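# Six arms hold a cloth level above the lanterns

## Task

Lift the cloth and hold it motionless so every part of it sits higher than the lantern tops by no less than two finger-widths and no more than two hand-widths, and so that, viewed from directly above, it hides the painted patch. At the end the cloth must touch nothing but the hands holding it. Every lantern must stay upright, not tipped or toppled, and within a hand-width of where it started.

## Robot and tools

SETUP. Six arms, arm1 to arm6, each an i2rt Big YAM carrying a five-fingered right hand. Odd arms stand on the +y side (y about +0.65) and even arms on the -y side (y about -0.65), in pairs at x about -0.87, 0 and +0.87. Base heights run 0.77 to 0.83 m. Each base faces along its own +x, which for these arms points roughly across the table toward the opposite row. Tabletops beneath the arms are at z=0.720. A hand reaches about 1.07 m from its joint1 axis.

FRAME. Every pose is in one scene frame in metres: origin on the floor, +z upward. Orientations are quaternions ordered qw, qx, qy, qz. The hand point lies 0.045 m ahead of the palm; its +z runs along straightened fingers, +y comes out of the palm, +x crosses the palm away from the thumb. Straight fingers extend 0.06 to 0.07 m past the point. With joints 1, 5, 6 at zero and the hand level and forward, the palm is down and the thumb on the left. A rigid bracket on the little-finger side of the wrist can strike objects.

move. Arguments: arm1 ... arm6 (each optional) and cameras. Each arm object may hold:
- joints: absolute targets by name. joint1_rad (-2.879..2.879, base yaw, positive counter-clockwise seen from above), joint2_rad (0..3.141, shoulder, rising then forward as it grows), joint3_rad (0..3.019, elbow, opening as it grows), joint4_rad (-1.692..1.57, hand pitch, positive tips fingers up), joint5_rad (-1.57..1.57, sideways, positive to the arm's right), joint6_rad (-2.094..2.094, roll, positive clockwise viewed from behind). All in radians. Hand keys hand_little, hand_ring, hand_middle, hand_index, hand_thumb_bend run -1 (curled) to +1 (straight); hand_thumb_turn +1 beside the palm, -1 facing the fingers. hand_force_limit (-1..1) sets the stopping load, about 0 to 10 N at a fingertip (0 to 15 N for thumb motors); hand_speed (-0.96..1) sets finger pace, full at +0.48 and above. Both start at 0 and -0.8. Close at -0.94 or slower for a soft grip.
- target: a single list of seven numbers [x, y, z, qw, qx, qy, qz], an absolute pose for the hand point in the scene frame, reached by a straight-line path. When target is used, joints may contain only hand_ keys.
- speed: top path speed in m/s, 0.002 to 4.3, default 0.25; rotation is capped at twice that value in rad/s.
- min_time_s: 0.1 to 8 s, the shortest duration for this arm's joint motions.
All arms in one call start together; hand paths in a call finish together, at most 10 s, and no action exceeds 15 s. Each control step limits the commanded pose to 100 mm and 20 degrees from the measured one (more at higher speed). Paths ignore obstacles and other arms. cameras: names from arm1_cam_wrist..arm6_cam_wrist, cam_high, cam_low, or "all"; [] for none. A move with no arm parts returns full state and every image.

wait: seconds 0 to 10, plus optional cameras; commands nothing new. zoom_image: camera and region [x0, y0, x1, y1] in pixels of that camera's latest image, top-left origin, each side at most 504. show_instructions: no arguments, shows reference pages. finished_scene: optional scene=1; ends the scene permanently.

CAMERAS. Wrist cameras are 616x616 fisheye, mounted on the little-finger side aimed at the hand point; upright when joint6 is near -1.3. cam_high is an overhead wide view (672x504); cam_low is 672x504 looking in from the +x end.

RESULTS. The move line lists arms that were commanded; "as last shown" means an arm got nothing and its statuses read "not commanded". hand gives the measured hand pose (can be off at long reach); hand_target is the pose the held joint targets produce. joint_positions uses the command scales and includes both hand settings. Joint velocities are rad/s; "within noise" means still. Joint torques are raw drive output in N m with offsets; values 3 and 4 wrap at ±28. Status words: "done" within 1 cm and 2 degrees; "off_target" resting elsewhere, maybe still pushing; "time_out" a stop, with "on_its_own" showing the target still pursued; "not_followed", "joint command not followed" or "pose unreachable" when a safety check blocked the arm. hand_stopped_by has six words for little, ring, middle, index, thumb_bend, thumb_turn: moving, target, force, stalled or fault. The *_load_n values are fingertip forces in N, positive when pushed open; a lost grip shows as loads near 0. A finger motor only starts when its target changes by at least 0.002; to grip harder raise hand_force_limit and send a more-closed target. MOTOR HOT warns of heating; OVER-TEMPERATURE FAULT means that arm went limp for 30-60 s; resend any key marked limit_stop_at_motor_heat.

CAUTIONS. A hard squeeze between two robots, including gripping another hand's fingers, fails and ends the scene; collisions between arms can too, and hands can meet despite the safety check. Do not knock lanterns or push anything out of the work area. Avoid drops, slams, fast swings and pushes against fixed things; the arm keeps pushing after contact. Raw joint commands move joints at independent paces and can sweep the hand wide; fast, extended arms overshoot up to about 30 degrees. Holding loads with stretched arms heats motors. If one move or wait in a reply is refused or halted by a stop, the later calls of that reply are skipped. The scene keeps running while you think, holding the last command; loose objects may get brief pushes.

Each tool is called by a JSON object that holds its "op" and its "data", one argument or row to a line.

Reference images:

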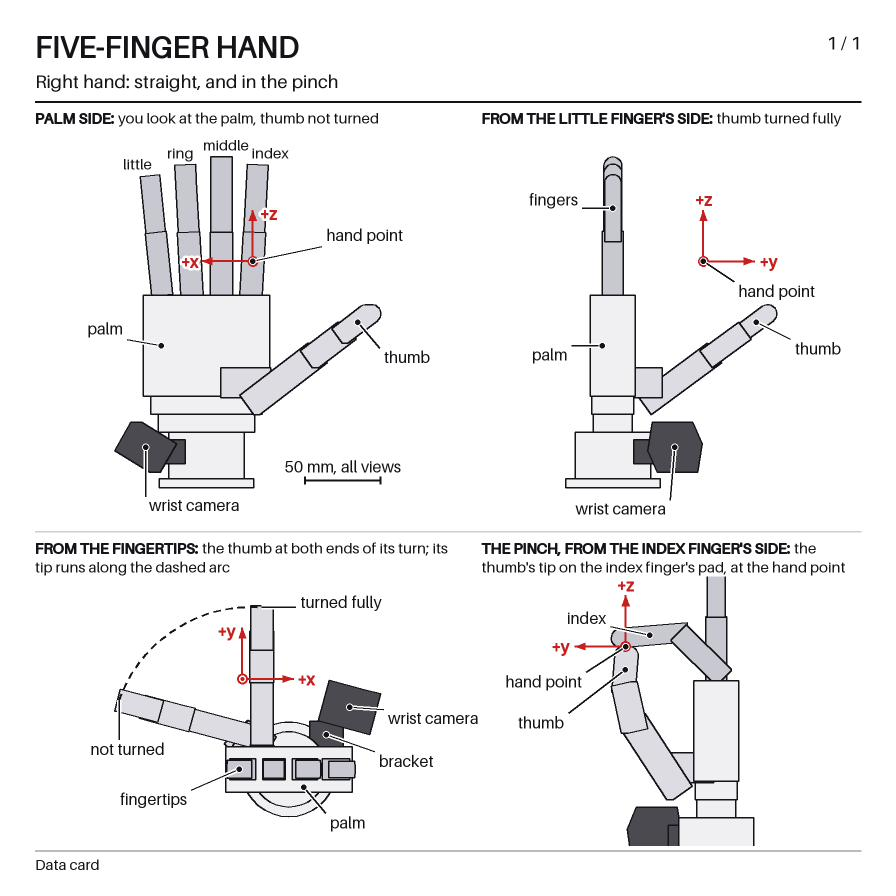

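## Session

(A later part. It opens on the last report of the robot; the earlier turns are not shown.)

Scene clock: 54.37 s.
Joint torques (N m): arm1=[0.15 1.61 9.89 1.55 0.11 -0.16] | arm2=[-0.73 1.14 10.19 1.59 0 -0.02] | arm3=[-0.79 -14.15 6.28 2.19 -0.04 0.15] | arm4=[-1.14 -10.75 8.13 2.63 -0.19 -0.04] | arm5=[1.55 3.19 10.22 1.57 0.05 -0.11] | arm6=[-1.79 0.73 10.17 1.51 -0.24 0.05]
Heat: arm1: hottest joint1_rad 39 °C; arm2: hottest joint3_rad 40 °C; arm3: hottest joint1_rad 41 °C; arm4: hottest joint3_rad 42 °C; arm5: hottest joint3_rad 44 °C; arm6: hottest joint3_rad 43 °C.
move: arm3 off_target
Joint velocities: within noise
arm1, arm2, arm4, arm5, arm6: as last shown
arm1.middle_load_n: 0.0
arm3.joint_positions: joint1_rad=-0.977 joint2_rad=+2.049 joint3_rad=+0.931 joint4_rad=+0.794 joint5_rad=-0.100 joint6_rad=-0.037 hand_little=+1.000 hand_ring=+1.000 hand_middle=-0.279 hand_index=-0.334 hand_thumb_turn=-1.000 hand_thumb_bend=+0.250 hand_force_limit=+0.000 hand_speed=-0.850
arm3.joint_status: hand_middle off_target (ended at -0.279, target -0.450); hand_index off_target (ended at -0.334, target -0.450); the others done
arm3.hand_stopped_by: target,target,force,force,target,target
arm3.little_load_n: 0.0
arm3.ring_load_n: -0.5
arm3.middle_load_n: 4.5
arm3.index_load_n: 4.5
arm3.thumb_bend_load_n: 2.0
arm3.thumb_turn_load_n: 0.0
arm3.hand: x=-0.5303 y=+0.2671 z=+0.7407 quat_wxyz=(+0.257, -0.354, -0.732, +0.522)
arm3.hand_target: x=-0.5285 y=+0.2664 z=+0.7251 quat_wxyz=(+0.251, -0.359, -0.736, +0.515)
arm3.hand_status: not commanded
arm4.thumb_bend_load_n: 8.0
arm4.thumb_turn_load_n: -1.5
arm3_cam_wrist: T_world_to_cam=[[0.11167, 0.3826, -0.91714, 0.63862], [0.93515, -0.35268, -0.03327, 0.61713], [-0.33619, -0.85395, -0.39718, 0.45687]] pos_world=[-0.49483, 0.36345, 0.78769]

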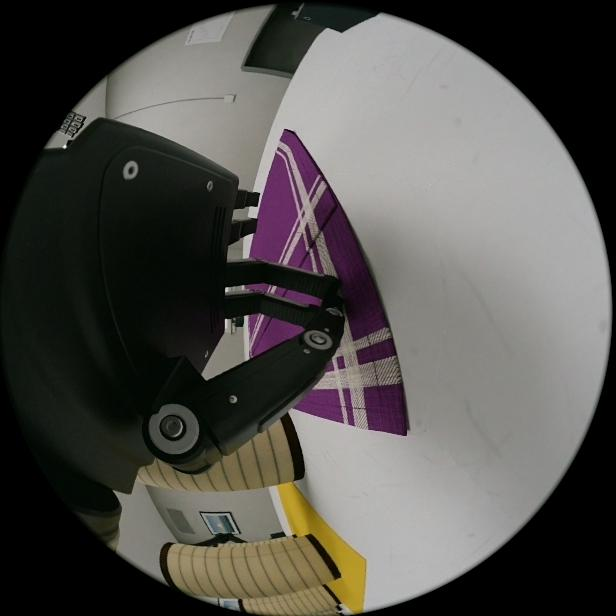

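{"op": "move", "data": {
  "arm3": {"joints": {"hand_thumb_bend": -0.1, "hand_speed": -0.5}}
}}

{"op": "move", "data": {
  "arm3": {"joints": {"hand_index": 0.4, "hand_middle": 0.4, "hand_speed": -0.7}}
}}

{"op": "move", "data": {
  "arm3": {"target": [-0.53, 0.285, 0.78, -0.2514, 0.359, 0.7362, -0.5156], "speed": 0.1, "joints": {"hand_thumb_bend": 0.4, "hand_speed": 0}},
  "cameras": ["arm3_cam_wrist"]
}}

{"op": "zoom_image", "data": {
  "camera": "arm3_cam_wrist",
  "region": [220, 220, 400, 380]
}}

Scene clock: 56.73 s.
Joint torques (N m): arm1=[0.67 1.85 9.77 1.47 0.11 -0.12] | arm2=[-0.67 1.14 10.22 1.58 0 -0.02] | arm3=[-0.73 -14.21 6.3 2.19 -0.03 0.14] | arm4=[-1.03 -10.81 8.09 2.61 -0.2 -0.03] | arm5=[1.44 3.25 10.19 1.58 0.04 -0.13] | arm6=[-1.79 0.79 10.18 1.52 -0.24 0.05]
Heat: arm1: hottest joint1_rad 39 °C; arm2: hottest joint3_rad 40 °C; arm3: hottest joint1_rad 41 °C; arm4: hottest joint3_rad 42 °C; arm5: hottest joint3_rad 44 °C; arm6: hottest joint3_rad 43 °C.
move: arm3 off_target
Joint velocities: within noise
arm1.joint_positions: joint1_rad=-0.230 joint2_rad=+0.622 joint3_rad=+1.449 joint4_rad=-1.343 joint5_rad=+0.177 joint6_rad=-1.543 hand_little=+1.000 hand_ring=+1.000 hand_middle=+1.000 hand_index=+1.000 hand_thumb_turn=+1.000 hand_thumb_bend=+1.000 hand_force_limit=+0.000 hand_speed=-0.800
arm1.joint_status: not commanded
arm1.hand_stopped_by: target,target,target,target,target,target
arm1.little_load_n: 0.5
arm1.ring_load_n: 0.0
arm1.middle_load_n: 0.5
arm1.index_load_n: 0.0
arm1.thumb_bend_load_n: 0.0
arm1.thumb_turn_load_n: 0.0
arm1.hand: x=-0.9993 y=+0.4474 z=+1.3469 quat_wxyz=(+0.438, +0.495, -0.706, +0.255)
arm1.hand_target: x=-0.9988 y=+0.4491 z=+1.3578 quat_wxyz=(+0.446, +0.490, -0.702, +0.262)
arm1.hand_status: not commanded
arm2.joint_positions: joint1_rad=-0.530 joint2_rad=+0.648 joint3_rad=+1.414 joint4_rad=-1.237 joint5_rad=-0.045 joint6_rad=-0.989 hand_little=+1.000 hand_ring=+1.000 hand_middle=+1.000 hand_index=+1.000 hand_thumb_turn=+1.000 hand_thumb_bend=+1.000 hand_force_limit=+0.000 hand_speed=-0.800
arm2.joint_status: not commanded
arm2.hand_stopped_by: target,target,target,target,target,target
arm2.little_load_n: 0.0
arm2.ring_load_n: 0.0
arm2.middle_load_n: 0.0
arm2.index_load_n: 0.0
arm2.thumb_bend_load_n: 0.0
arm2.thumb_turn_load_n: 0.0
arm2.hand: x=-0.7162 y=-0.4543 z=+1.2755 quat_wxyz=(-0.384, +0.832, +0.188, +0.354)
arm2.hand_target: x=-0.7167 y=-0.4551 z=+1.2848 quat_wxyz=(-0.390, +0.826, +0.187, +0.361)
arm2.hand_status: not commanded
arm3.joint_positions: joint1_rad=-0.977 joint2_rad=+2.049 joint3_rad=+0.931 joint4_rad=+0.794 joint5_rad=-0.100 joint6_rad=-0.037 hand_little=+1.000 hand_ring=+1.000 hand_middle=-0.279 hand_index=-0.334 hand_thumb_turn=-1.000 hand_thumb_bend=+0.212 hand_force_limit=+0.000 hand_speed=-0.500
arm3.joint_status: hand_thumb_bend off_target (ended at +0.212, target -0.100); the others done
arm3.hand_stopped_by: target,target,force,force,force,target
arm3.little_load_n: 0.0
arm3.ring_load_n: 0.0
arm3.middle_load_n: 5.5
arm3.index_load_n: 5.5
arm3.thumb_bend_load_n: 8.5
arm3.thumb_turn_load_n: 0.5
arm3.hand: x=-0.5303 y=+0.2671 z=+0.7407 quat_wxyz=(+0.257, -0.354, -0.732, +0.522)
arm3.hand_target: x=-0.5285 y=+0.2664 z=+0.7251 quat_wxyz=(+0.251, -0.359, -0.736, +0.515)
arm3.hand_status: not commanded
arm4.joint_positions: joint1_rad=+0.814 joint2_rad=+1.894 joint3_rad=+0.849 joint4_rad=+0.707 joint5_rad=-0.020 joint6_rad=-0.002 hand_little=+1.000 hand_ring=+1.000 hand_middle=-0.209 hand_index=-0.320 hand_thumb_turn=-1.000 hand_thumb_bend=+0.252 hand_force_limit=+0.000 hand_speed=-0.850
arm4.joint_status: not commanded
arm4.hand_stopped_by: target,target,force,force,target,target
arm4.little_load_n: -0.5
arm4.ring_load_n: 0.0
arm4.middle_load_n: 2.5
arm4.index_load_n: 5.5
arm4.thumb_bend_load_n: 8.5
arm4.thumb_turn_load_n: -1.5
arm4.hand: x=-0.4881 y=-0.2388 z=+0.7535 quat_wxyz=(-0.521, +0.750, +0.331, -0.237)
arm4.hand_target: x=-0.4885 y=-0.2304 z=+0.7483 quat_wxyz=(-0.524, +0.748, +0.333, -0.233)
arm4.hand_status: not commanded
arm5.joint_positions: joint1_rad=-0.567 joint2_rad=+0.648 joint3_rad=+1.496 joint4_rad=-1.291 joint5_rad=-0.051 joint6_rad=-1.219 hand_little=+1.000 hand_ring=+1.000 hand_middle=+1.000 hand_index=+1.000 hand_thumb_turn=+1.000 hand_thumb_bend=+1.000 hand_force_limit=+0.000 hand_speed=-0.800
arm5.joint_status: not commanded
arm5.hand_stopped_by: target,target,target,target,target,target
arm5.little_load_n: -0.5
arm5.ring_load_n: 0.0
arm5.middle_load_n: 0.0
arm5.index_load_n: 0.0
arm5.thumb_bend_load_n: 0.0
arm5.thumb_turn_load_n: 0.0
arm5.hand: x=+0.7059 y=+0.4742 z=+1.3339 quat_wxyz=(+0.409, +0.268, -0.803, +0.342)
arm5.hand_target: x=+0.7066 y=+0.4752 z=+1.3450 quat_wxyz=(+0.418, +0.266, -0.796, +0.349)
arm5.hand_status: not commanded
arm6.joint_positions: joint1_rad=+0.364 joint2_rad=+0.631 joint3_rad=+1.355 joint4_rad=-1.510 joint5_rad=-0.294 joint6_rad=-0.998 hand_little=+1.000 hand_ring=+1.000 hand_middle=+1.000 hand_index=+1.000 hand_thumb_turn=+1.000 hand_thumb_bend=+1.000 hand_force_limit=+0.000 hand_speed=-0.800
arm6.joint_status: not commanded
arm6.hand_stopped_by: target,target,target,target,target,target
arm6.little_load_n: 0.0
arm6.ring_load_n: 0.0
arm6.middle_load_n: -0.5
arm6.index_load_n: 0.0
arm6.thumb_bend_load_n: 0.0
arm6.thumb_turn_load_n: 0.0
arm6.hand: x=+0.7749 y=-0.4888 z=+1.2560 quat_wxyz=(-0.403, +0.670, +0.623, -0.013)
arm6.hand_target: x=+0.7749 y=-0.4887 z=+1.2640 quat_wxyz=(-0.412, +0.666, +0.622, -0.010)
arm6.hand_status: not commanded
pictures: none

Scene clock: 58.10 s.
Joint torques (N m): arm1=[-0.09 1.9 10.02 1.62 0.09 -0.2] | arm2=[-0.56 1.08 10.19 1.58 -0.01 -0.01] | arm3=[-0.73 -14.92 6.24 2.02 -0.03 0.14] | arm4=[-1.03 -10.81 8.13 2.61 -0.2 -0.04] | arm5=[1.38 3.19 10.18 1.59 0.05 -0.11] | arm6=[-1.73 0.73 10.18 1.52 -0.24 0.05]
Heat: arm1: hottest joint1_rad 39 °C; arm2: hottest joint3_rad 40 °C; arm3: hottest joint1_rad 41 °C; arm4: hottest joint3_rad 42 °C; arm5: hottest joint3_rad 44 °C; arm6: hottest joint3_rad 43 °C.
move: arm3 done
Joint velocities: within noise
arm1, arm2, arm4, arm5, arm6: as last shown
arm1.little_load_n: -0.5
arm1.middle_load_n: 0.0
arm3.joint_positions: joint1_rad=-0.977 joint2_rad=+2.057 joint3_rad=+0.931 joint4_rad=+0.798 joint5_rad=-0.100 joint6_rad=-0.037 hand_little=+1.000 hand_ring=+1.000 hand_middle=+0.400 hand_index=+0.400 hand_thumb_turn=-1.000 hand_thumb_bend=+0.209 hand_force_limit=+0.000 hand_speed=-0.700
arm3.joint_status: all done
arm3.hand_stopped_by: target,target,target,target,force,target
arm3.little_load_n: 0.0
arm3.ring_load_n: 0.0
arm3.middle_load_n: 0.0
arm3.index_load_n: 0.0
arm3.thumb_bend_load_n: 0.0
arm3.thumb_turn_load_n: 0.0
arm3.hand: x=-0.5295 y=+0.2675 z=+0.7368 quat_wxyz=(+0.256, -0.355, -0.733, +0.520)
arm3.hand_target: x=-0.5285 y=+0.2663 z=+0.7252 quat_wxyz=(+0.251, -0.359, -0.736, +0.516)
arm3.hand_status: not commanded
arm4.little_load_n: 0.0
arm4.thumb_bend_load_n: 8.0
arm5.little_load_n: 0.0
arm6.middle_load_n: 0.0
pictures: none

Scene clock: 59.43 s.
Joint torques (N m): arm1=[-0.26 1.9 9.96 1.77 0.09 -0.14] | arm2=[-0.62 1.2 10.21 1.59 0 -0.02] | arm3=[-1.32 -16.21 5.89 1.66 -0.14 0.04] | arm4=[-1.32 -10.81 8.12 2.59 -0.19 -0.04] | arm5=[1.38 2.96 10.24 1.59 0.05 -0.12] | arm6=[-1.73 0.79 10.18 1.52 -0.24 0.05]
Heat: arm1: hottest joint1_rad 39 °C; arm2: hottest joint3_rad 40 °C; arm3: hottest joint1_rad 41 °C; arm4: hottest joint3_rad 42 °C; arm5: hottest joint3_rad 45 °C; arm6: hottest joint3_rad 44 °C.
move: arm3 done
Joint velocities: within noise
arm1, arm2, arm4, arm5, arm6: as last shown
arm1.little_load_n: 0.0
arm2.little_load_n: -0.5
arm3.joint_positions: joint1_rad=-1.003 joint2_rad=+1.929 joint3_rad=+0.909 joint4_rad=+0.687 joint5_rad=-0.130 joint6_rad=-0.036 hand_little=+1.000 hand_ring=+1.000 hand_middle=+0.400 hand_index=+0.400 hand_thumb_turn=-1.000 hand_thumb_bend=+0.400 hand_force_limit=+0.000 hand_speed=+0.000
arm3.joint_status: all done
arm3.hand_stopped_by: target,target,target,target,target,target
arm3.little_load_n: 0.0
arm3.ring_load_n: 0.0
arm3.middle_load_n: 0.0
arm3.index_load_n: 0.0
arm3.thumb_bend_load_n: 0.0
arm3.thumb_turn_load_n: 0.0
arm3.hand: x=-0.5305 y=+0.2800 z=+0.7833 quat_wxyz=(+0.252, -0.358, -0.733, +0.521)
arm3.hand_target: x=-0.5299 y=+0.2850 z=+0.7800 quat_wxyz=(+0.251, -0.359, -0.736, +0.516)
arm3.hand_status: done (0.006 m and 0.8 deg from the pose sent, 0.047 m and 1.0 deg at the start)
arm4.thumb_turn_load_n: -2.0
arm3_cam_wrist: T_world_to_cam=[[0.12296, 0.37842, -0.91743, 0.68016], [0.93597, -0.35155, -0.01956, 0.61273], [-0.32992, -0.85628, -0.39741, 0.4889]] pos_world=[-0.49583, 0.37665, 0.83028]

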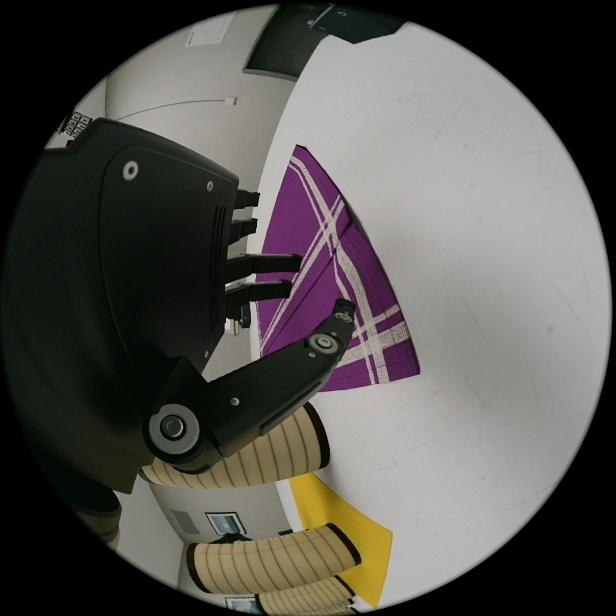

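Scaled by 2.800 from the camera's image (finer frame: 880x880).

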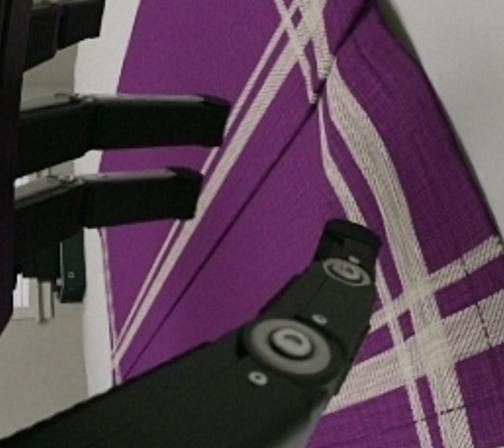

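{"op": "move", "data": {
  "arm3": {"target": [-0.513, 0.278, 0.755, -0.2514, 0.359, 0.7362, -0.5156], "speed": 0.08}
}}

{"op": "move", "data": {
  "arm3": {"target": [-0.513, 0.278, 0.724, -0.2514, 0.359, 0.7362, -0.5156], "speed": 0.05},
  "cameras": ["arm3_cam_wrist"]
}}

{"op": "zoom_image", "data": {
  "camera": "arm3_cam_wrist",
  "region": [220, 220, 400, 380]
}}

Scene clock: 61.37 s.
Joint torques (N m): arm1=[0.32 1.44 9.87 1.54 0.11 -0.11] | arm2=[-0.67 1.2 10.21 1.58 0 -0.02] | arm3=[-0.5 -14.33 5.57 2.82 -0.02 0.13] | arm4=[-1.14 -10.81 8.12 2.59 -0.18 -0.04] | arm5=[1.32 3.31 10.19 1.62 0.03 -0.11] | arm6=[-1.79 0.73 10.18 1.52 -0.25 0.05]
Heat: arm1: hottest joint1_rad 39 °C; arm2: hottest joint3_rad 40 °C; arm3: hottest joint1_rad 41 °C; arm4: hottest joint3_rad 42 °C; arm5: hottest joint3_rad 45 °C; arm6: hottest joint3_rad 44 °C.
move: arm3 done
Joint velocities: within noise
arm1, arm2, arm4, arm5, arm6: as last shown
arm2.little_load_n: 0.0
arm3.joint_positions: joint1_rad=-0.983 joint2_rad=+1.958 joint3_rad=+0.875 joint4_rad=+0.743 joint5_rad=-0.104 joint6_rad=-0.036 hand_little=+1.000 hand_ring=+1.000 hand_middle=+0.400 hand_index=+0.400 hand_thumb_turn=-1.000 hand_thumb_bend=+0.400 hand_force_limit=+0.000 hand_speed=+0.000
arm3.joint_status: not commanded
arm3.hand_stopped_by: target,target,target,target,target,target
arm3.little_load_n: 0.0
arm3.ring_load_n: -0.5
arm3.middle_load_n: 0.0
arm3.index_load_n: 0.0
arm3.thumb_bend_load_n: 0.0
arm3.thumb_turn_load_n: 0.0
arm3.hand: x=-0.5162 y=+0.2796 z=+0.7638 quat_wxyz=(+0.254, -0.358, -0.735, +0.516)
arm3.hand_target: x=-0.5128 y=+0.2781 z=+0.7551 quat_wxyz=(+0.251, -0.359, -0.736, +0.516)
arm3.hand_status: done (0.009 m and 0.4 deg from the pose sent, 0.033 m and 0.8 deg at the start)
arm4.thumb_turn_load_n: -1.5
arm5.thumb_bend_load_n: -0.5
arm6.thumb_bend_load_n: 0.5
pictures: none

Scene clock: 62.60 s.
Joint torques (N m): arm1=[0.26 1.14 9.72 1.5 0.11 -0.19] | arm2=[-0.62 1.2 10.22 1.57 -0.01 -0.02] | arm3=[-0.56 -13.16 5.67 2.5 -0.01 0.12] | arm4=[-1.14 -10.81 8.12 2.61 -0.19 -0.05] | arm5=[1.49 3.14 10.19 1.58 0.04 -0.11] | arm6=[-1.67 0.73 10.18 1.52 -0.24 0.05]
Heat: arm1: hottest joint1_rad 39 °C; arm2: hottest joint3_rad 40 °C; arm3: hottest joint1_rad 41 °C; arm4: hottest joint3_rad 42 °C; arm5: hottest joint3_rad 45 °C; arm6: hottest joint3_rad 44 °C.
move: arm3 off_target
Joint velocities: within noise
arm1, arm2, arm4, arm5, arm6: as last shown
arm2.index_load_n: -0.5
arm3.joint_positions: joint1_rad=-0.983 joint2_rad=+2.025 joint3_rad=+0.875 joint4_rad=+0.826 joint5_rad=-0.104 joint6_rad=-0.035 hand_little=+1.000 hand_ring=+1.000 hand_middle=+0.400 hand_index=+0.400 hand_thumb_turn=-1.000 hand_thumb_bend=+0.400 hand_force_limit=+0.000 hand_speed=+0.000
arm3.joint_status: not commanded
arm3.hand_stopped_by: target,target,target,target,target,target
arm3.little_load_n: 0.0
arm3.ring_load_n: 0.0
arm3.middle_load_n: 0.0
arm3.index_load_n: 0.0
arm3.thumb_bend_load_n: -1.0
arm3.thumb_turn_load_n: 0.0
arm3.hand: x=-0.5167 y=+0.2793 z=+0.7420 quat_wxyz=(+0.258, -0.356, -0.731, +0.522)
arm3.hand_target: x=-0.5125 y=+0.2786 z=+0.7242 quat_wxyz=(+0.251, -0.359, -0.736, +0.515)
arm3.hand_status: off_target (0.018 m and 1.3 deg from the pose sent, 0.040 m and 0.3 deg at the start)
arm4.middle_load_n: 3.0
arm5.thumb_bend_load_n: 0.0
arm6.index_load_n: -0.5
arm6.thumb_bend_load_n: 0.0
arm3_cam_wrist: T_world_to_cam=[[0.11307, 0.37944, -0.91828, 0.63606], [0.93408, -0.35564, -0.03193, 0.60815], [-0.33869, -0.85413, -0.39464, 0.46928]] pos_world=[-0.48104, 0.37576, 0.7887]

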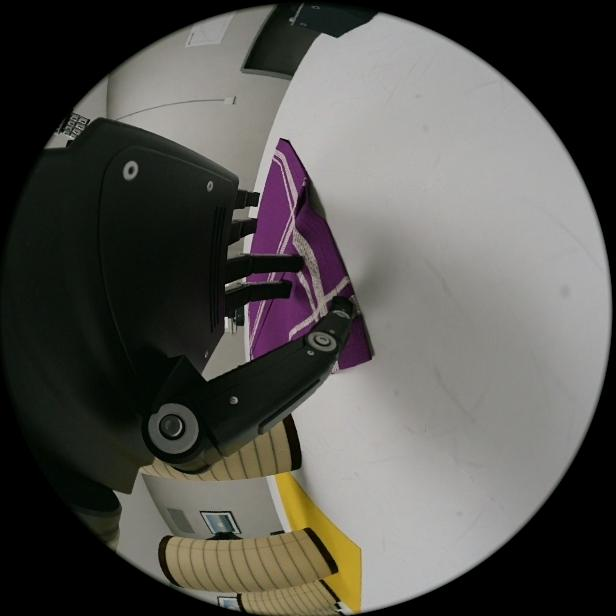

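Scaled by 2.800 from the camera's image (finer frame: 880x880).

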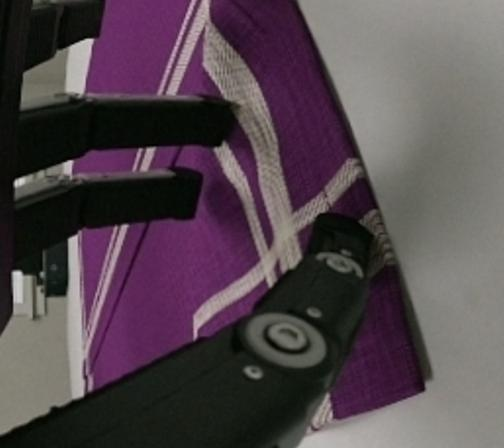

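{"op": "move", "data": {
  "arm3": {"joints": {"hand_index": 0.0, "hand_middle": 0.0, "hand_speed": -0.85, "hand_force_limit": 0}},
  "cameras": ["arm3_cam_wrist"]
}}

{"op": "zoom_image", "data": {
  "camera": "arm3_cam_wrist",
  "region": [200, 200, 420, 400]
}}

Scene clock: 65.67 s.
Joint torques (N m): arm1=[-0.32 1.49 9.94 1.61 0.08 -0.14] | arm2=[-0.62 1.14 10.19 1.58 0 -0.01] | arm3=[-0.62 -13.33 5.68 2.39 -0.01 0.12] | arm4=[-1.14 -10.7 8.13 2.59 -0.19 -0.04] | arm5=[1.44 3.37 10.22 1.62 0.04 -0.11] | arm6=[-1.79 0.73 10.19 1.51 -0.24 0.05]
Heat: arm1: hottest joint1_rad 39 °C; arm2: hottest joint3_rad 40 °C; arm3: hottest joint1_rad 41 °C; arm4: hottest joint3_rad 42 °C; arm5: hottest joint3_rad 45 °C; arm6: hottest joint3_rad 44 °C.
move: arm3 done
Joint velocities: within noise
arm1, arm2, arm4, arm5, arm6: as last shown
arm2.index_load_n: 0.0
arm3.joint_positions: joint1_rad=-0.983 joint2_rad=+2.025 joint3_rad=+0.875 joint4_rad=+0.828 joint5_rad=-0.104 joint6_rad=-0.035 hand_little=+1.000 hand_ring=+1.000 hand_middle=+0.000 hand_index=+0.000 hand_thumb_turn=-1.000 hand_thumb_bend=+0.400 hand_force_limit=+0.000 hand_speed=-0.850
arm3.joint_status: all done
arm3.hand_stopped_by: target,target,target,target,target,target
arm3.little_load_n: 0.0
arm3.ring_load_n: 0.0
arm3.middle_load_n: 1.5
arm3.index_load_n: 0.0
arm3.thumb_bend_load_n: 0.0
arm3.thumb_turn_load_n: 0.0
arm3.hand: x=-0.5170 y=+0.2792 z=+0.7425 quat_wxyz=(+0.258, -0.355, -0.730, +0.523)
arm3.hand_target: x=-0.5125 y=+0.2785 z=+0.7244 quat_wxyz=(+0.251, -0.359, -0.736, +0.516)
arm3.hand_status: not commanded
arm4.middle_load_n: 2.5
arm5.little_load_n: -0.5
arm5.ring_load_n: -0.5
arm6.index_load_n: 0.0
arm6.thumb_bend_load_n: 0.5
arm6.thumb_turn_load_n: -0.5
arm3_cam_wrist: T_world_to_cam=[[0.11129, 0.37834, -0.91895, 0.63649], [0.93404, -0.35561, -0.03329, 0.60935], [-0.33939, -0.85464, -0.39296, 0.46777]] pos_world=[-0.48124, 0.37566, 0.789]

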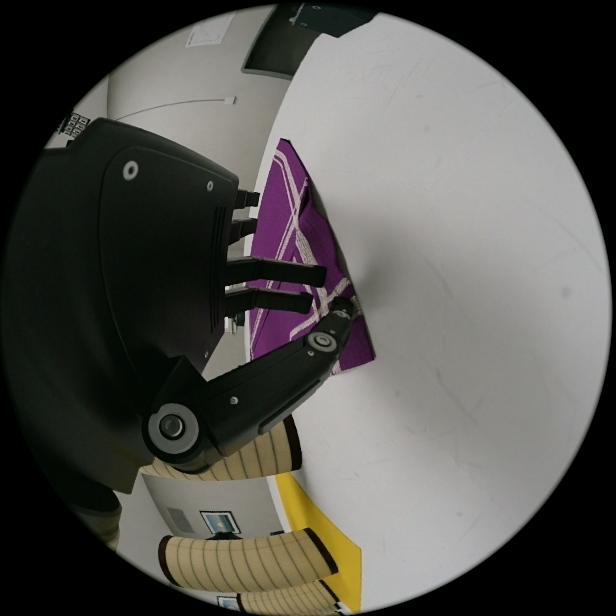

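Scaled by 2.291 from the camera's image (finer frame: 880x880).

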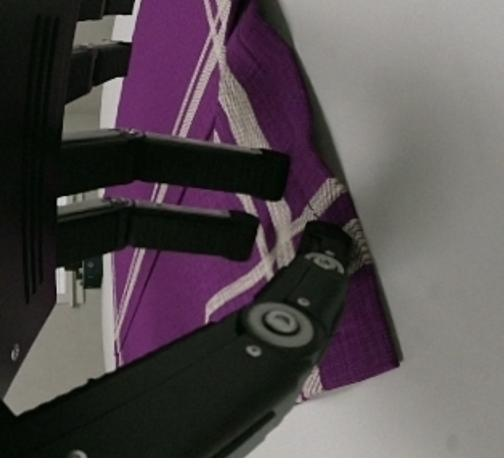

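{"op": "move", "data": {
  "arm3": {"joints": {"hand_index": -0.45, "hand_middle": -0.45, "hand_speed": -0.85, "hand_force_limit": 0}},
  "cameras": ["arm3_cam_wrist"]
}}

{"op": "zoom_image", "data": {
  "camera": "arm3_cam_wrist",
  "region": [200, 200, 420, 400]
}}

Scene clock: 67.53 s.
Joint torques (N m): arm1=[-0.26 1.79 9.78 1.59 0.13 -0.19] | arm2=[-0.62 1.14 10.22 1.58 0.01 -0.01] | arm3=[-0.5 -13.51 5.65 2.15 -0.01 0.12] | arm4=[-1.14 -10.93 8.12 2.58 -0.2 -0.04] | arm5=[1.61 3.25 10.22 1.55 0.02 -0.12] | arm6=[-1.67 0.67 10.18 1.51 -0.24 0.05]
Heat: arm1: hottest joint1_rad 39 °C; arm2: hottest joint3_rad 40 °C; arm3: hottest joint1_rad 41 °C; arm4: hottest joint3_rad 42 °C; arm5: hottest joint3_rad 45 °C; arm6: hottest joint3_rad 44 °C.
move: arm3 off_target
Joint velocities: within noise
arm1, arm2, arm4, arm5, arm6: as last shown
arm2.ring_load_n: -0.5
arm2.middle_load_n: -0.5
arm2.thumb_turn_load_n: -0.5
arm3.joint_positions: joint1_rad=-0.983 joint2_rad=+2.028 joint3_rad=+0.875 joint4_rad=+0.834 joint5_rad=-0.104 joint6_rad=-0.035 hand_little=+1.000 hand_ring=+1.000 hand_middle=-0.345 hand_index=-0.450 hand_thumb_turn=-1.000 hand_thumb_bend=+0.400 hand_force_limit=+0.000 hand_speed=-0.850
arm3.joint_status: hand_middle off_target (ended at -0.345, target -0.450); the others done
arm3.hand_stopped_by: target,target,force,target,target,target
arm3.little_load_n: 0.0
arm3.ring_load_n: -0.5
arm3.middle_load_n: 4.0
arm3.index_load_n: 0.5
arm3.thumb_bend_load_n: 0.0
arm3.thumb_turn_load_n: 0.0
arm3.hand: x=-0.5172 y=+0.2791 z=+0.7419 quat_wxyz=(+0.259, -0.355, -0.730, +0.524)
arm3.hand_target: x=-0.5125 y=+0.2785 z=+0.7243 quat_wxyz=(+0.251, -0.359, -0.736, +0.515)
arm3.hand_status: not commanded
arm4.middle_load_n: 3.0
arm4.thumb_turn_load_n: -2.0
arm5.little_load_n: 0.0
arm5.ring_load_n: 0.0
arm6.thumb_bend_load_n: 0.0
arm6.thumb_turn_load_n: 0.0
arm3_cam_wrist: T_world_to_cam=[[0.10947, 0.37727, -0.91961, 0.63585], [0.93396, -0.35568, -0.03474, 0.61051], [-0.3402, -0.85508, -0.39129, 0.4658]] pos_world=[-0.48134, 0.37556, 0.78821]

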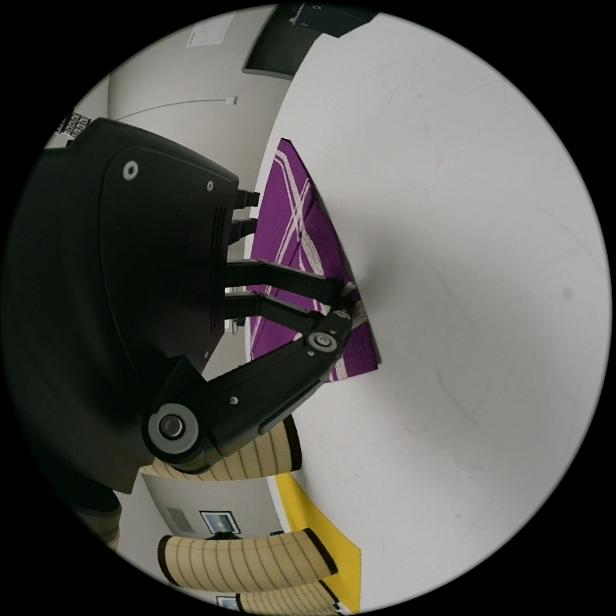

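Scaled by 2.291 from the camera's image (finer frame: 880x880).

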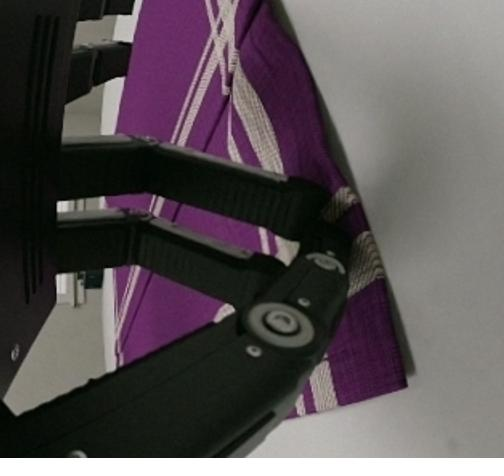

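{"op": "move", "data": {
  "arm3": {"joints": {"hand_thumb_bend": 0.15, "hand_index": -0.55, "hand_middle": -0.5, "hand_speed": -0.88, "hand_force_limit": 0.2}},
  "cameras": ["arm3_cam_wrist"]
}}

{"op": "zoom_image", "data": {
  "camera": "arm3_cam_wrist",
  "region": [200, 200, 420, 400]
}}

Scene clock: 69.43 s.
Joint torques (N m): arm1=[0.44 0.38 9.81 1.52 0.12 -0.09] | arm2=[-0.62 1.14 10.19 1.57 0 -0.02] | arm3=[-0.5 -13.51 5.67 2.09 -0.01 0.13] | arm4=[-1.2 -10.81 8.1 2.58 -0.19 -0.04] | arm5=[1.44 3.25 10.22 1.59 0.04 -0.12] | arm6=[-1.73 0.79 10.19 1.52 -0.24 0.05]
Heat: arm1: hottest joint1_rad 39 °C; arm2: hottest joint3_rad 40 °C; arm3: hottest joint1_rad 41 °C; arm4: hottest joint3_rad 42 °C; arm5: hottest joint3_rad 45 °C; arm6: hottest joint3_rad 44 °C.
move: arm3 off_target
Joint velocities: within noise
arm1, arm2, arm4, arm5, arm6: as last shown
arm2.ring_load_n: 0.0
arm2.middle_load_n: 0.0
arm2.thumb_turn_load_n: 0.0
arm3.joint_positions: joint1_rad=-0.983 joint2_rad=+2.028 joint3_rad=+0.875 joint4_rad=+0.835 joint5_rad=-0.104 joint6_rad=-0.035 hand_little=+1.000 hand_ring=+1.000 hand_middle=-0.353 hand_index=-0.550 hand_thumb_turn=-1.000 hand_thumb_bend=+0.327 hand_force_limit=+0.200 hand_speed=-0.880
arm3.joint_status: hand_middle off_target (ended at -0.353, target -0.500); hand_thumb_bend off_target (ended at +0.327, target +0.150); the others done
arm3.hand_stopped_by: target,target,force,target,force,target
arm3.little_load_n: 0.0
arm3.ring_load_n: 0.0
arm3.middle_load_n: 5.0
arm3.index_load_n: 0.0
arm3.thumb_bend_load_n: 9.0
arm3.thumb_turn_load_n: 0.0
arm3.hand: x=-0.5173 y=+0.2790 z=+0.7422 quat_wxyz=(+0.259, -0.355, -0.730, +0.524)
arm3.hand_target: x=-0.5125 y=+0.2785 z=+0.7243 quat_wxyz=(+0.251, -0.359, -0.736, +0.515)
arm3.hand_status: not commanded
arm4.little_load_n: -0.5
arm4.middle_load_n: 2.5
arm4.thumb_turn_load_n: -1.5
arm6.ring_load_n: -0.5
arm3_cam_wrist: T_world_to_cam=[[0.10856, 0.37674, -0.91993, 0.63606], [0.93393, -0.35569, -0.03546, 0.61116], [-0.34057, -0.85531, -0.39047, 0.4651]] pos_world=[-0.48144, 0.37556, 0.78841]

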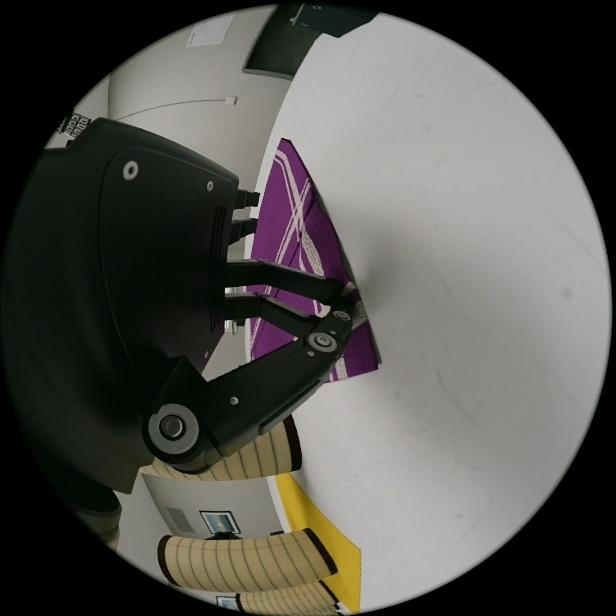

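Scaled by 2.291 from the camera's image (finer frame: 880x880).

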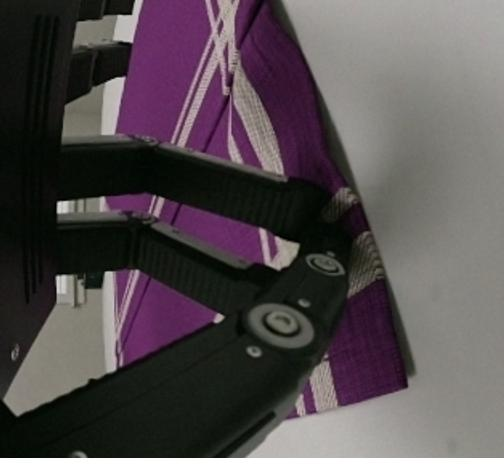

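{"op": "move", "data": {
  "arm3": {"target": [-0.518, 0.272, 0.775, -0.2514, 0.359, 0.7362, -0.5156], "speed": 0.08},
  "cameras": ["arm3_cam_wrist"]
}}

{"op": "zoom_image", "data": {
  "camera": "arm3_cam_wrist",
  "region": [200, 200, 420, 400]
}}

Scene clock: 71.40 s.
Joint torques (N m): arm1=[-0.67 1.38 9.83 1.66 0.14 -0.14] | arm2=[-0.67 1.2 10.22 1.58 0 -0.02] | arm3=[-0.38 -16.09 7.36 1.66 -0.03 0.13] | arm4=[-1.08 -10.75 8.13 2.59 -0.19 -0.03] | arm5=[1.44 3.19 10.22 1.57 0.04 -0.12] | arm6=[-1.73 0.73 10.18 1.52 -0.24 0.05]
Heat: arm1: hottest joint1_rad 39 °C; arm2: hottest joint3_rad 40 °C; arm3: hottest joint1_rad 41 °C; arm4: hottest joint3_rad 42 °C; arm5: hottest joint3_rad 45 °C; arm6: hottest joint3_rad 44 °C.
move: arm3 off_target
Joint velocities: within noise
arm1.joint_positions: joint1_rad=-0.230 joint2_rad=+0.622 joint3_rad=+1.449 joint4_rad=-1.343 joint5_rad=+0.177 joint6_rad=-1.543 hand_little=+1.000 hand_ring=+1.000 hand_middle=+1.000 hand_index=+1.000 hand_thumb_turn=+1.000 hand_thumb_bend=+1.000 hand_force_limit=+0.000 hand_speed=-0.800
arm1.joint_status: not commanded
arm1.hand_stopped_by: target,target,target,target,target,target
arm1.little_load_n: 0.0
arm1.ring_load_n: 0.0
arm1.middle_load_n: 0.0
arm1.index_load_n: 0.0
arm1.thumb_bend_load_n: 0.0
arm1.thumb_turn_load_n: 0.0
arm1.hand: x=-0.9993 y=+0.4474 z=+1.3469 quat_wxyz=(+0.438, +0.495, -0.706, +0.255)
arm1.hand_target: x=-0.9988 y=+0.4491 z=+1.3578 quat_wxyz=(+0.446, +0.490, -0.702, +0.262)
arm1.hand_status: not commanded
arm2.joint_positions: joint1_rad=-0.530 joint2_rad=+0.648 joint3_rad=+1.414 joint4_rad=-1.237 joint5_rad=-0.045 joint6_rad=-0.989 hand_little=+1.000 hand_ring=+1.000 hand_middle=+1.000 hand_index=+1.000 hand_thumb_turn=+1.000 hand_thumb_bend=+1.000 hand_force_limit=+0.000 hand_speed=-0.800
arm2.joint_status: not commanded
arm2.hand_stopped_by: target,target,target,target,target,target
arm2.little_load_n: 0.0
arm2.ring_load_n: 0.0
arm2.middle_load_n: 0.0
arm2.index_load_n: 0.0
arm2.thumb_bend_load_n: 0.0
arm2.thumb_turn_load_n: 0.0
arm2.hand: x=-0.7162 y=-0.4543 z=+1.2755 quat_wxyz=(-0.384, +0.832, +0.188, +0.354)
arm2.hand_target: x=-0.7167 y=-0.4551 z=+1.2848 quat_wxyz=(-0.390, +0.826, +0.187, +0.361)
arm2.hand_status: not commanded
arm3.joint_positions: joint1_rad=-0.981 joint2_rad=+1.939 joint3_rad=+0.875 joint4_rad=+0.707 joint5_rad=-0.100 joint6_rad=-0.035 hand_little=+1.000 hand_ring=+1.000 hand_middle=-0.353 hand_index=-0.550 hand_thumb_turn=-1.000 hand_thumb_bend=+0.327 hand_force_limit=+0.200 hand_speed=-0.880
arm3.joint_status: not commanded
arm3.hand_stopped_by: target,target,force,target,force,target
arm3.little_load_n: 0.0
arm3.ring_load_n: 0.0
arm3.middle_load_n: 5.0
arm3.index_load_n: 0.0
arm3.thumb_bend_load_n: 9.5
arm3.thumb_turn_load_n: 0.0
arm3.hand: x=-0.5140 y=+0.2802 z=+0.7674 quat_wxyz=(+0.251, -0.361, -0.739, +0.510)
arm3.hand_target: x=-0.5177 y=+0.2721 z=+0.7751 quat_wxyz=(+0.251, -0.359, -0.736, +0.516)
arm3.hand_status: off_target (0.012 m and 0.7 deg from the pose sent, 0.033 m and 1.6 deg at the start)
arm4.joint_positions: joint1_rad=+0.814 joint2_rad=+1.894 joint3_rad=+0.849 joint4_rad=+0.707 joint5_rad=-0.020 joint6_rad=-0.002 hand_little=+1.000 hand_ring=+1.000 hand_middle=-0.209 hand_index=-0.320 hand_thumb_turn=-1.000 hand_thumb_bend=+0.252 hand_force_limit=+0.000 hand_speed=-0.850
arm4.joint_status: not commanded
arm4.hand_stopped_by: target,target,force,force,target,target
arm4.little_load_n: 0.0
arm4.ring_load_n: 0.0
arm4.middle_load_n: 2.5
arm4.index_load_n: 5.5
arm4.thumb_bend_load_n: 8.0
arm4.thumb_turn_load_n: -1.5
arm4.hand: x=-0.4881 y=-0.2388 z=+0.7535 quat_wxyz=(-0.521, +0.750, +0.331, -0.237)
arm4.hand_target: x=-0.4885 y=-0.2304 z=+0.7483 quat_wxyz=(-0.524, +0.748, +0.333, -0.233)
arm4.hand_status: not commanded
arm5.joint_positions: joint1_rad=-0.567 joint2_rad=+0.648 joint3_rad=+1.496 joint4_rad=-1.291 joint5_rad=-0.051 joint6_rad=-1.219 hand_little=+1.000 hand_ring=+1.000 hand_middle=+1.000 hand_index=+1.000 hand_thumb_turn=+1.000 hand_thumb_bend=+1.000 hand_force_limit=+0.000 hand_speed=-0.800
arm5.joint_status: not commanded
arm5.hand_stopped_by: target,target,target,target,target,target
arm5.little_load_n: 0.0
arm5.ring_load_n: 0.0
arm5.middle_load_n: 0.0
arm5.index_load_n: 0.0
arm5.thumb_bend_load_n: 0.0
arm5.thumb_turn_load_n: 0.0
arm5.hand: x=+0.7059 y=+0.4742 z=+1.3339 quat_wxyz=(+0.409, +0.268, -0.803, +0.342)
arm5.hand_target: x=+0.7066 y=+0.4752 z=+1.3450 quat_wxyz=(+0.418, +0.266, -0.796, +0.349)
arm5.hand_status: not commanded
arm6.joint_positions: joint1_rad=+0.364 joint2_rad=+0.631 joint3_rad=+1.355 joint4_rad=-1.510 joint5_rad=-0.294 joint6_rad=-0.998 hand_little=+1.000 hand_ring=+1.000 hand_middle=+1.000 hand_index=+1.000 hand_thumb_turn=+1.000 hand_thumb_bend=+1.000 hand_force_limit=+0.000 hand_speed=-0.800
arm6.joint_status: not commanded
arm6.hand_stopped_by: target,target,target,target,target,target
arm6.little_load_n: 0.0
arm6.ring_load_n: 0.0
arm6.middle_load_n: 0.0
arm6.index_load_n: 0.0
arm6.thumb_bend_load_n: 0.0
arm6.thumb_turn_load_n: 0.0
arm6.hand: x=+0.7749 y=-0.4888 z=+1.2560 quat_wxyz=(-0.403, +0.670, +0.623, -0.013)
arm6.hand_target: x=+0.7749 y=-0.4887 z=+1.2640 quat_wxyz=(-0.412, +0.666, +0.622, -0.010)
arm6.hand_status: not commanded
arm3_cam_wrist: T_world_to_cam=[[0.13894, 0.39627, -0.90756, 0.65906], [0.93393, -0.35722, -0.01299, 0.59257], [-0.32935, -0.84579, -0.41972, 0.50266]] pos_world=[-0.47944, 0.37566, 0.81681]

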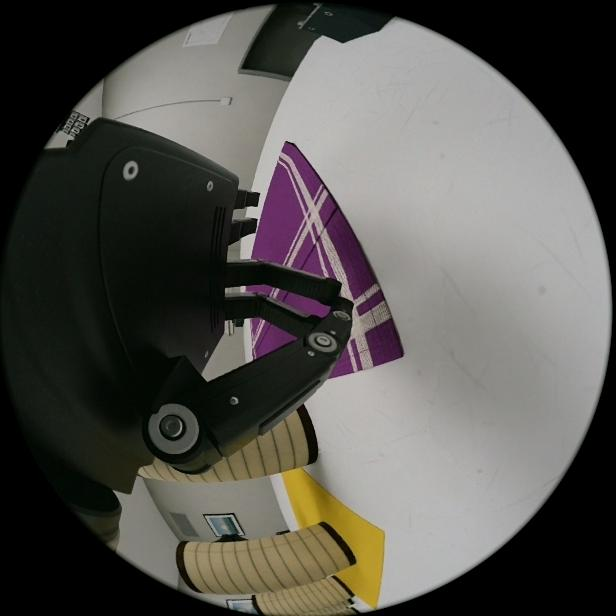

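Scaled by 2.291 from the camera's image (finer frame: 880x880).

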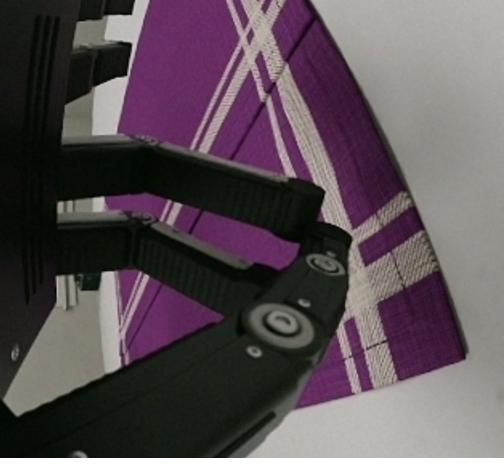

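{"op": "move", "data": {
  "arm3": {"target": [-0.512, 0.279, 0.768, -0.2356, 0.3697, 0.758, -0.483], "speed": 0.1, "joints": {"hand_index": 0.4, "hand_middle": 0.4, "hand_thumb_bend": 0.3, "hand_speed": 0, "hand_force_limit": 0}}
}}

{"op": "move", "data": {
  "arm3": {"target": [-0.513, 0.278, 0.716, -0.2356, 0.3697, 0.758, -0.483], "speed": 0.08},
  "cameras": ["arm3_cam_wrist"]
}}

{"op": "zoom_image", "data": {
  "camera": "arm3_cam_wrist",
  "region": [200, 200, 420, 400]
}}

Scene clock: 74.23 s.
Joint torques (N m): arm1=[-0.32 1.9 9.84 1.61 0.09 -0.08] | arm2=[-0.62 1.2 10.22 1.59 0 -0.01] | arm3=[-0.56 -16.56 8.34 1.51 -0.02 0.06] | arm4=[-1.03 -10.81 8.09 2.61 -0.19 -0.05] | arm5=[1.61 3.37 10.26 1.59 0.03 -0.11] | arm6=[-1.79 0.67 10.18 1.52 -0.24 0.05]
Heat: arm1: hottest joint1_rad 39 °C; arm2: hottest joint3_rad 40 °C; arm3: hottest joint1_rad 41 °C; arm4: hottest joint3_rad 42 °C; arm5: hottest joint3_rad 45 °C; arm6: hottest joint3_rad 44 °C.
move: arm3 off_target
Joint velocities: within noise
arm1, arm2, arm4, arm5, arm6: as last shown
arm1.middle_load_n: -0.5
arm3.joint_positions: joint1_rad=-0.981 joint2_rad=+1.920 joint3_rad=+0.880 joint4_rad=+0.580 joint5_rad=-0.099 joint6_rad=-0.035 hand_little=+1.000 hand_ring=+1.000 hand_middle=+0.400 hand_index=+0.400 hand_thumb_turn=-1.000 hand_thumb_bend=+0.325 hand_force_limit=+0.000 hand_speed=+0.000
arm3.joint_status: hand_thumb_bend off_target (ended at +0.325, target +0.300); the others done
arm3.hand_stopped_by: target,target,target,target,force,target
arm3.little_load_n: 0.0
arm3.ring_load_n: 0.0
arm3.middle_load_n: 0.0
arm3.index_load_n: 0.0
arm3.thumb_bend_load_n: 0.0
arm3.thumb_turn_load_n: 0.0
arm3.hand: x=-0.5011 y=+0.2884 z=+0.7529 quat_wxyz=(+0.229, -0.377, -0.763, +0.473)
arm3.hand_target: x=-0.5117 y=+0.2792 z=+0.7684 quat_wxyz=(+0.236, -0.370, -0.758, +0.483)
arm3.hand_status: off_target (0.021 m and 1.7 deg from the pose sent, 0.002 m and 4.3 deg at the start)
arm4.index_load_n: 5.0
arm4.thumb_turn_load_n: -2.0
arm5.thumb_bend_load_n: -0.5
pictures: none

Scene clock: 75.50 s.
Joint torques (N m): arm1=[0.03 1.79 9.74 1.68 0.06 -0.1] | arm2=[-0.62 1.14 10.19 1.58 0 -0.01] | arm3=[-0.56 -12.45 6.98 2.21 -0.01 0.06] | arm4=[-1.08 -10.87 8.14 2.61 -0.2 -0.04] | arm5=[1.32 3.43 10.24 1.63 0.04 -0.12] | arm6=[-1.73 0.79 10.17 1.52 -0.24 0.05]
Heat: arm1: hottest joint1_rad 39 °C; arm2: hottest joint3_rad 40 °C; arm3: hottest joint1_rad 41 °C; arm4: hottest joint3_rad 42 °C; arm5: hottest joint3_rad 45 °C; arm6: hottest joint3_rad 44 °C.
move: arm3 off_target
Joint velocities: within noise
arm1, arm2, arm4, arm5, arm6: as last shown
arm1.middle_load_n: 0.0
arm1.index_load_n: -0.5
arm3.joint_positions: joint1_rad=-0.981 joint2_rad=+1.998 joint3_rad=+0.900 joint4_rad=+0.693 joint5_rad=-0.099 joint6_rad=-0.035 hand_little=+1.000 hand_ring=+1.000 hand_middle=+0.400 hand_index=+0.400 hand_thumb_turn=-1.000 hand_thumb_bend=+0.325 hand_force_limit=+0.000 hand_speed=+0.000
arm3.joint_status: not commanded
arm3.hand_stopped_by: target,target,target,target,force,target
arm3.little_load_n: 0.0
arm3.ring_load_n: 0.0
arm3.middle_load_n: 0.0
arm3.index_load_n: 0.0
arm3.thumb_bend_load_n: -1.5
arm3.thumb_turn_load_n: -0.5
arm3.hand: x=-0.5140 y=+0.2806 z=+0.7378 quat_wxyz=(+0.241, -0.369, -0.750, +0.493)
arm3.hand_target: x=-0.5122 y=+0.2786 z=+0.7166 quat_wxyz=(+0.236, -0.370, -0.758, +0.483)
arm3.hand_status: off_target (0.022 m and 1.6 deg from the pose sent, 0.040 m and 1.7 deg at the start)
arm4.index_load_n: 5.5
arm4.thumb_bend_load_n: 8.5
arm4.thumb_turn_load_n: -1.5
arm5.index_load_n: -0.5
arm5.thumb_bend_load_n: 0.0
arm6.thumb_bend_load_n: 0.5
arm6.thumb_turn_load_n: -0.5
arm3_cam_wrist: T_world_to_cam=[[0.17668, 0.41948, -0.89041, 0.63229], [0.9334, -0.35847, 0.01634, 0.57076], [-0.31233, -0.83399, -0.45488, 0.52195]] pos_world=[-0.48144, 0.37467, 0.79109]

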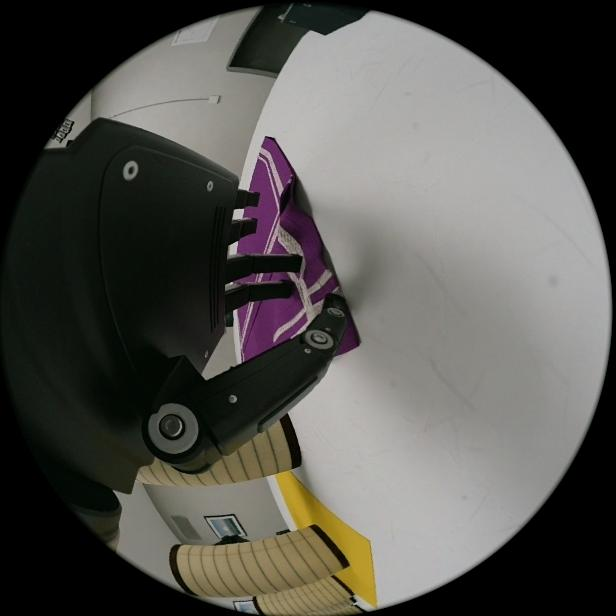

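Scaled by 2.291 from the camera's image (finer frame: 880x880).

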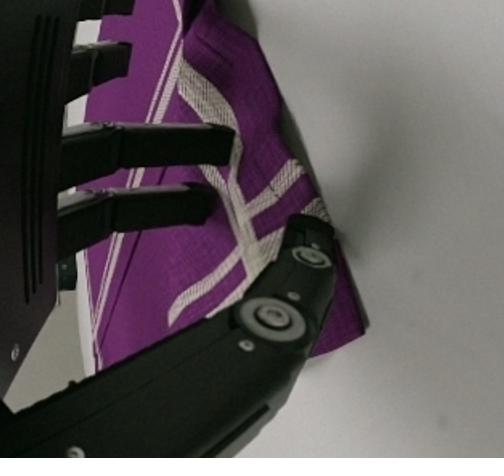

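{"op": "move", "data": {
  "arm3": {"joints": {"hand_index": -0.05, "hand_middle": -0.05, "hand_speed": -0.85, "hand_force_limit": 0.2}},
  "cameras": ["arm3_cam_wrist"]
}}

{"op": "zoom_image", "data": {
  "camera": "arm3_cam_wrist",
  "region": [200, 200, 420, 400]
}}

Scene clock: 77.37 s.
Joint torques (N m): arm1=[-0.15 1.49 9.76 1.61 0.11 -0.12] | arm2=[-0.67 1.14 10.21 1.57 0 -0.01] | arm3=[-0.73 -12.81 5.96 1.88 -0.01 0.05] | arm4=[-1.03 -10.81 8.1 2.59 -0.2 -0.05] | arm5=[1.44 3.08 10.18 1.59 0.04 -0.11] | arm6=[-1.79 0.73 10.19 1.52 -0.24 0.05]
Heat: arm1: hottest joint1_rad 39 °C; arm2: hottest joint3_rad 40 °C; arm3: hottest joint1_rad 41 °C; arm4: hottest joint3_rad 42 °C; arm5: hottest joint3_rad 45 °C; arm6: hottest joint3_rad 44 °C.
move: arm3 done
Joint velocities: within noise
arm1, arm2, arm4, arm5, arm6: as last shown
arm1.index_load_n: 0.0
arm3.joint_positions: joint1_rad=-0.977 joint2_rad=+2.001 joint3_rad=+0.914 joint4_rad=+0.700 joint5_rad=-0.099 joint6_rad=-0.035 hand_little=+1.000 hand_ring=+1.000 hand_middle=-0.050 hand_index=-0.050 hand_thumb_turn=-1.000 hand_thumb_bend=+0.325 hand_force_limit=+0.200 hand_speed=-0.850
arm3.joint_status: all done
arm3.hand_stopped_by: target,target,target,target,force,target
arm3.little_load_n: 0.0
arm3.ring_load_n: 0.0
arm3.middle_load_n: 1.5
arm3.index_load_n: 0.0
arm3.thumb_bend_load_n: 0.0
arm3.thumb_turn_load_n: 0.0
arm3.hand: x=-0.5187 y=+0.2747 z=+0.7428 quat_wxyz=(+0.244, -0.365, -0.747, +0.500)
arm3.hand_target: x=-0.5121 y=+0.2788 z=+0.7165 quat_wxyz=(+0.236, -0.370, -0.758, +0.483)
arm3.hand_status: not commanded
arm4.joint_positions: joint1_rad=+0.814 joint2_rad=+1.894 joint3_rad=+0.849 joint4_rad=+0.707 joint5_rad=-0.020 joint6_rad=-0.003 hand_little=+1.000 hand_ring=+1.000 hand_middle=-0.209 hand_index=-0.320 hand_thumb_turn=-1.000 hand_thumb_bend=+0.252 hand_force_limit=+0.000 hand_speed=-0.850
arm4.ring_load_n: -0.5
arm4.middle_load_n: 3.0
arm4.thumb_bend_load_n: 8.0
arm4.hand: x=-0.4879 y=-0.2386 z=+0.7535 quat_wxyz=(-0.521, +0.750, +0.331, -0.237)
arm4.hand_target: x=-0.4884 y=-0.2303 z=+0.7483 quat_wxyz=(-0.524, +0.748, +0.333, -0.233)
arm5.index_load_n: 0.0
arm6.thumb_bend_load_n: 0.0
arm6.thumb_turn_load_n: 0.0
arm3_cam_wrist: T_world_to_cam=[[0.16164, 0.41182, -0.89682, 0.63904], [0.93507, -0.3544, 0.00579, 0.58049], [-0.31545, -0.83953, -0.44237, 0.50839]] pos_world=[-0.48573, 0.36936, 0.79464]

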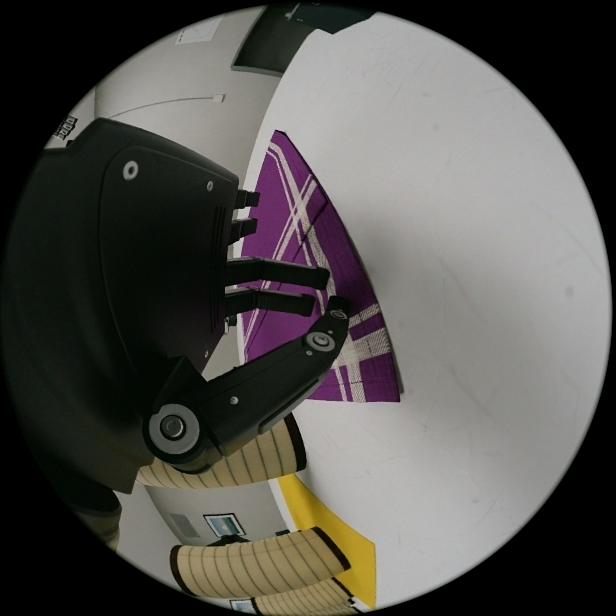

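Scaled by 2.291 from the camera's image (finer frame: 880x880).

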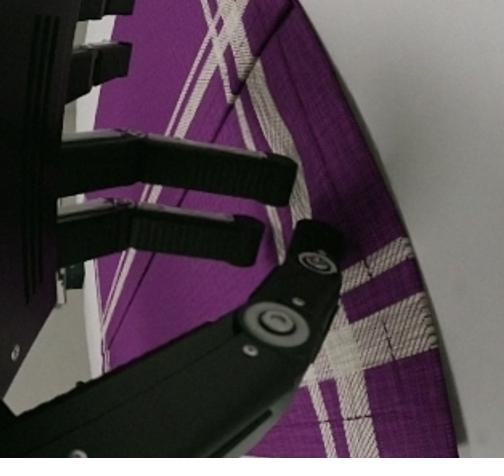

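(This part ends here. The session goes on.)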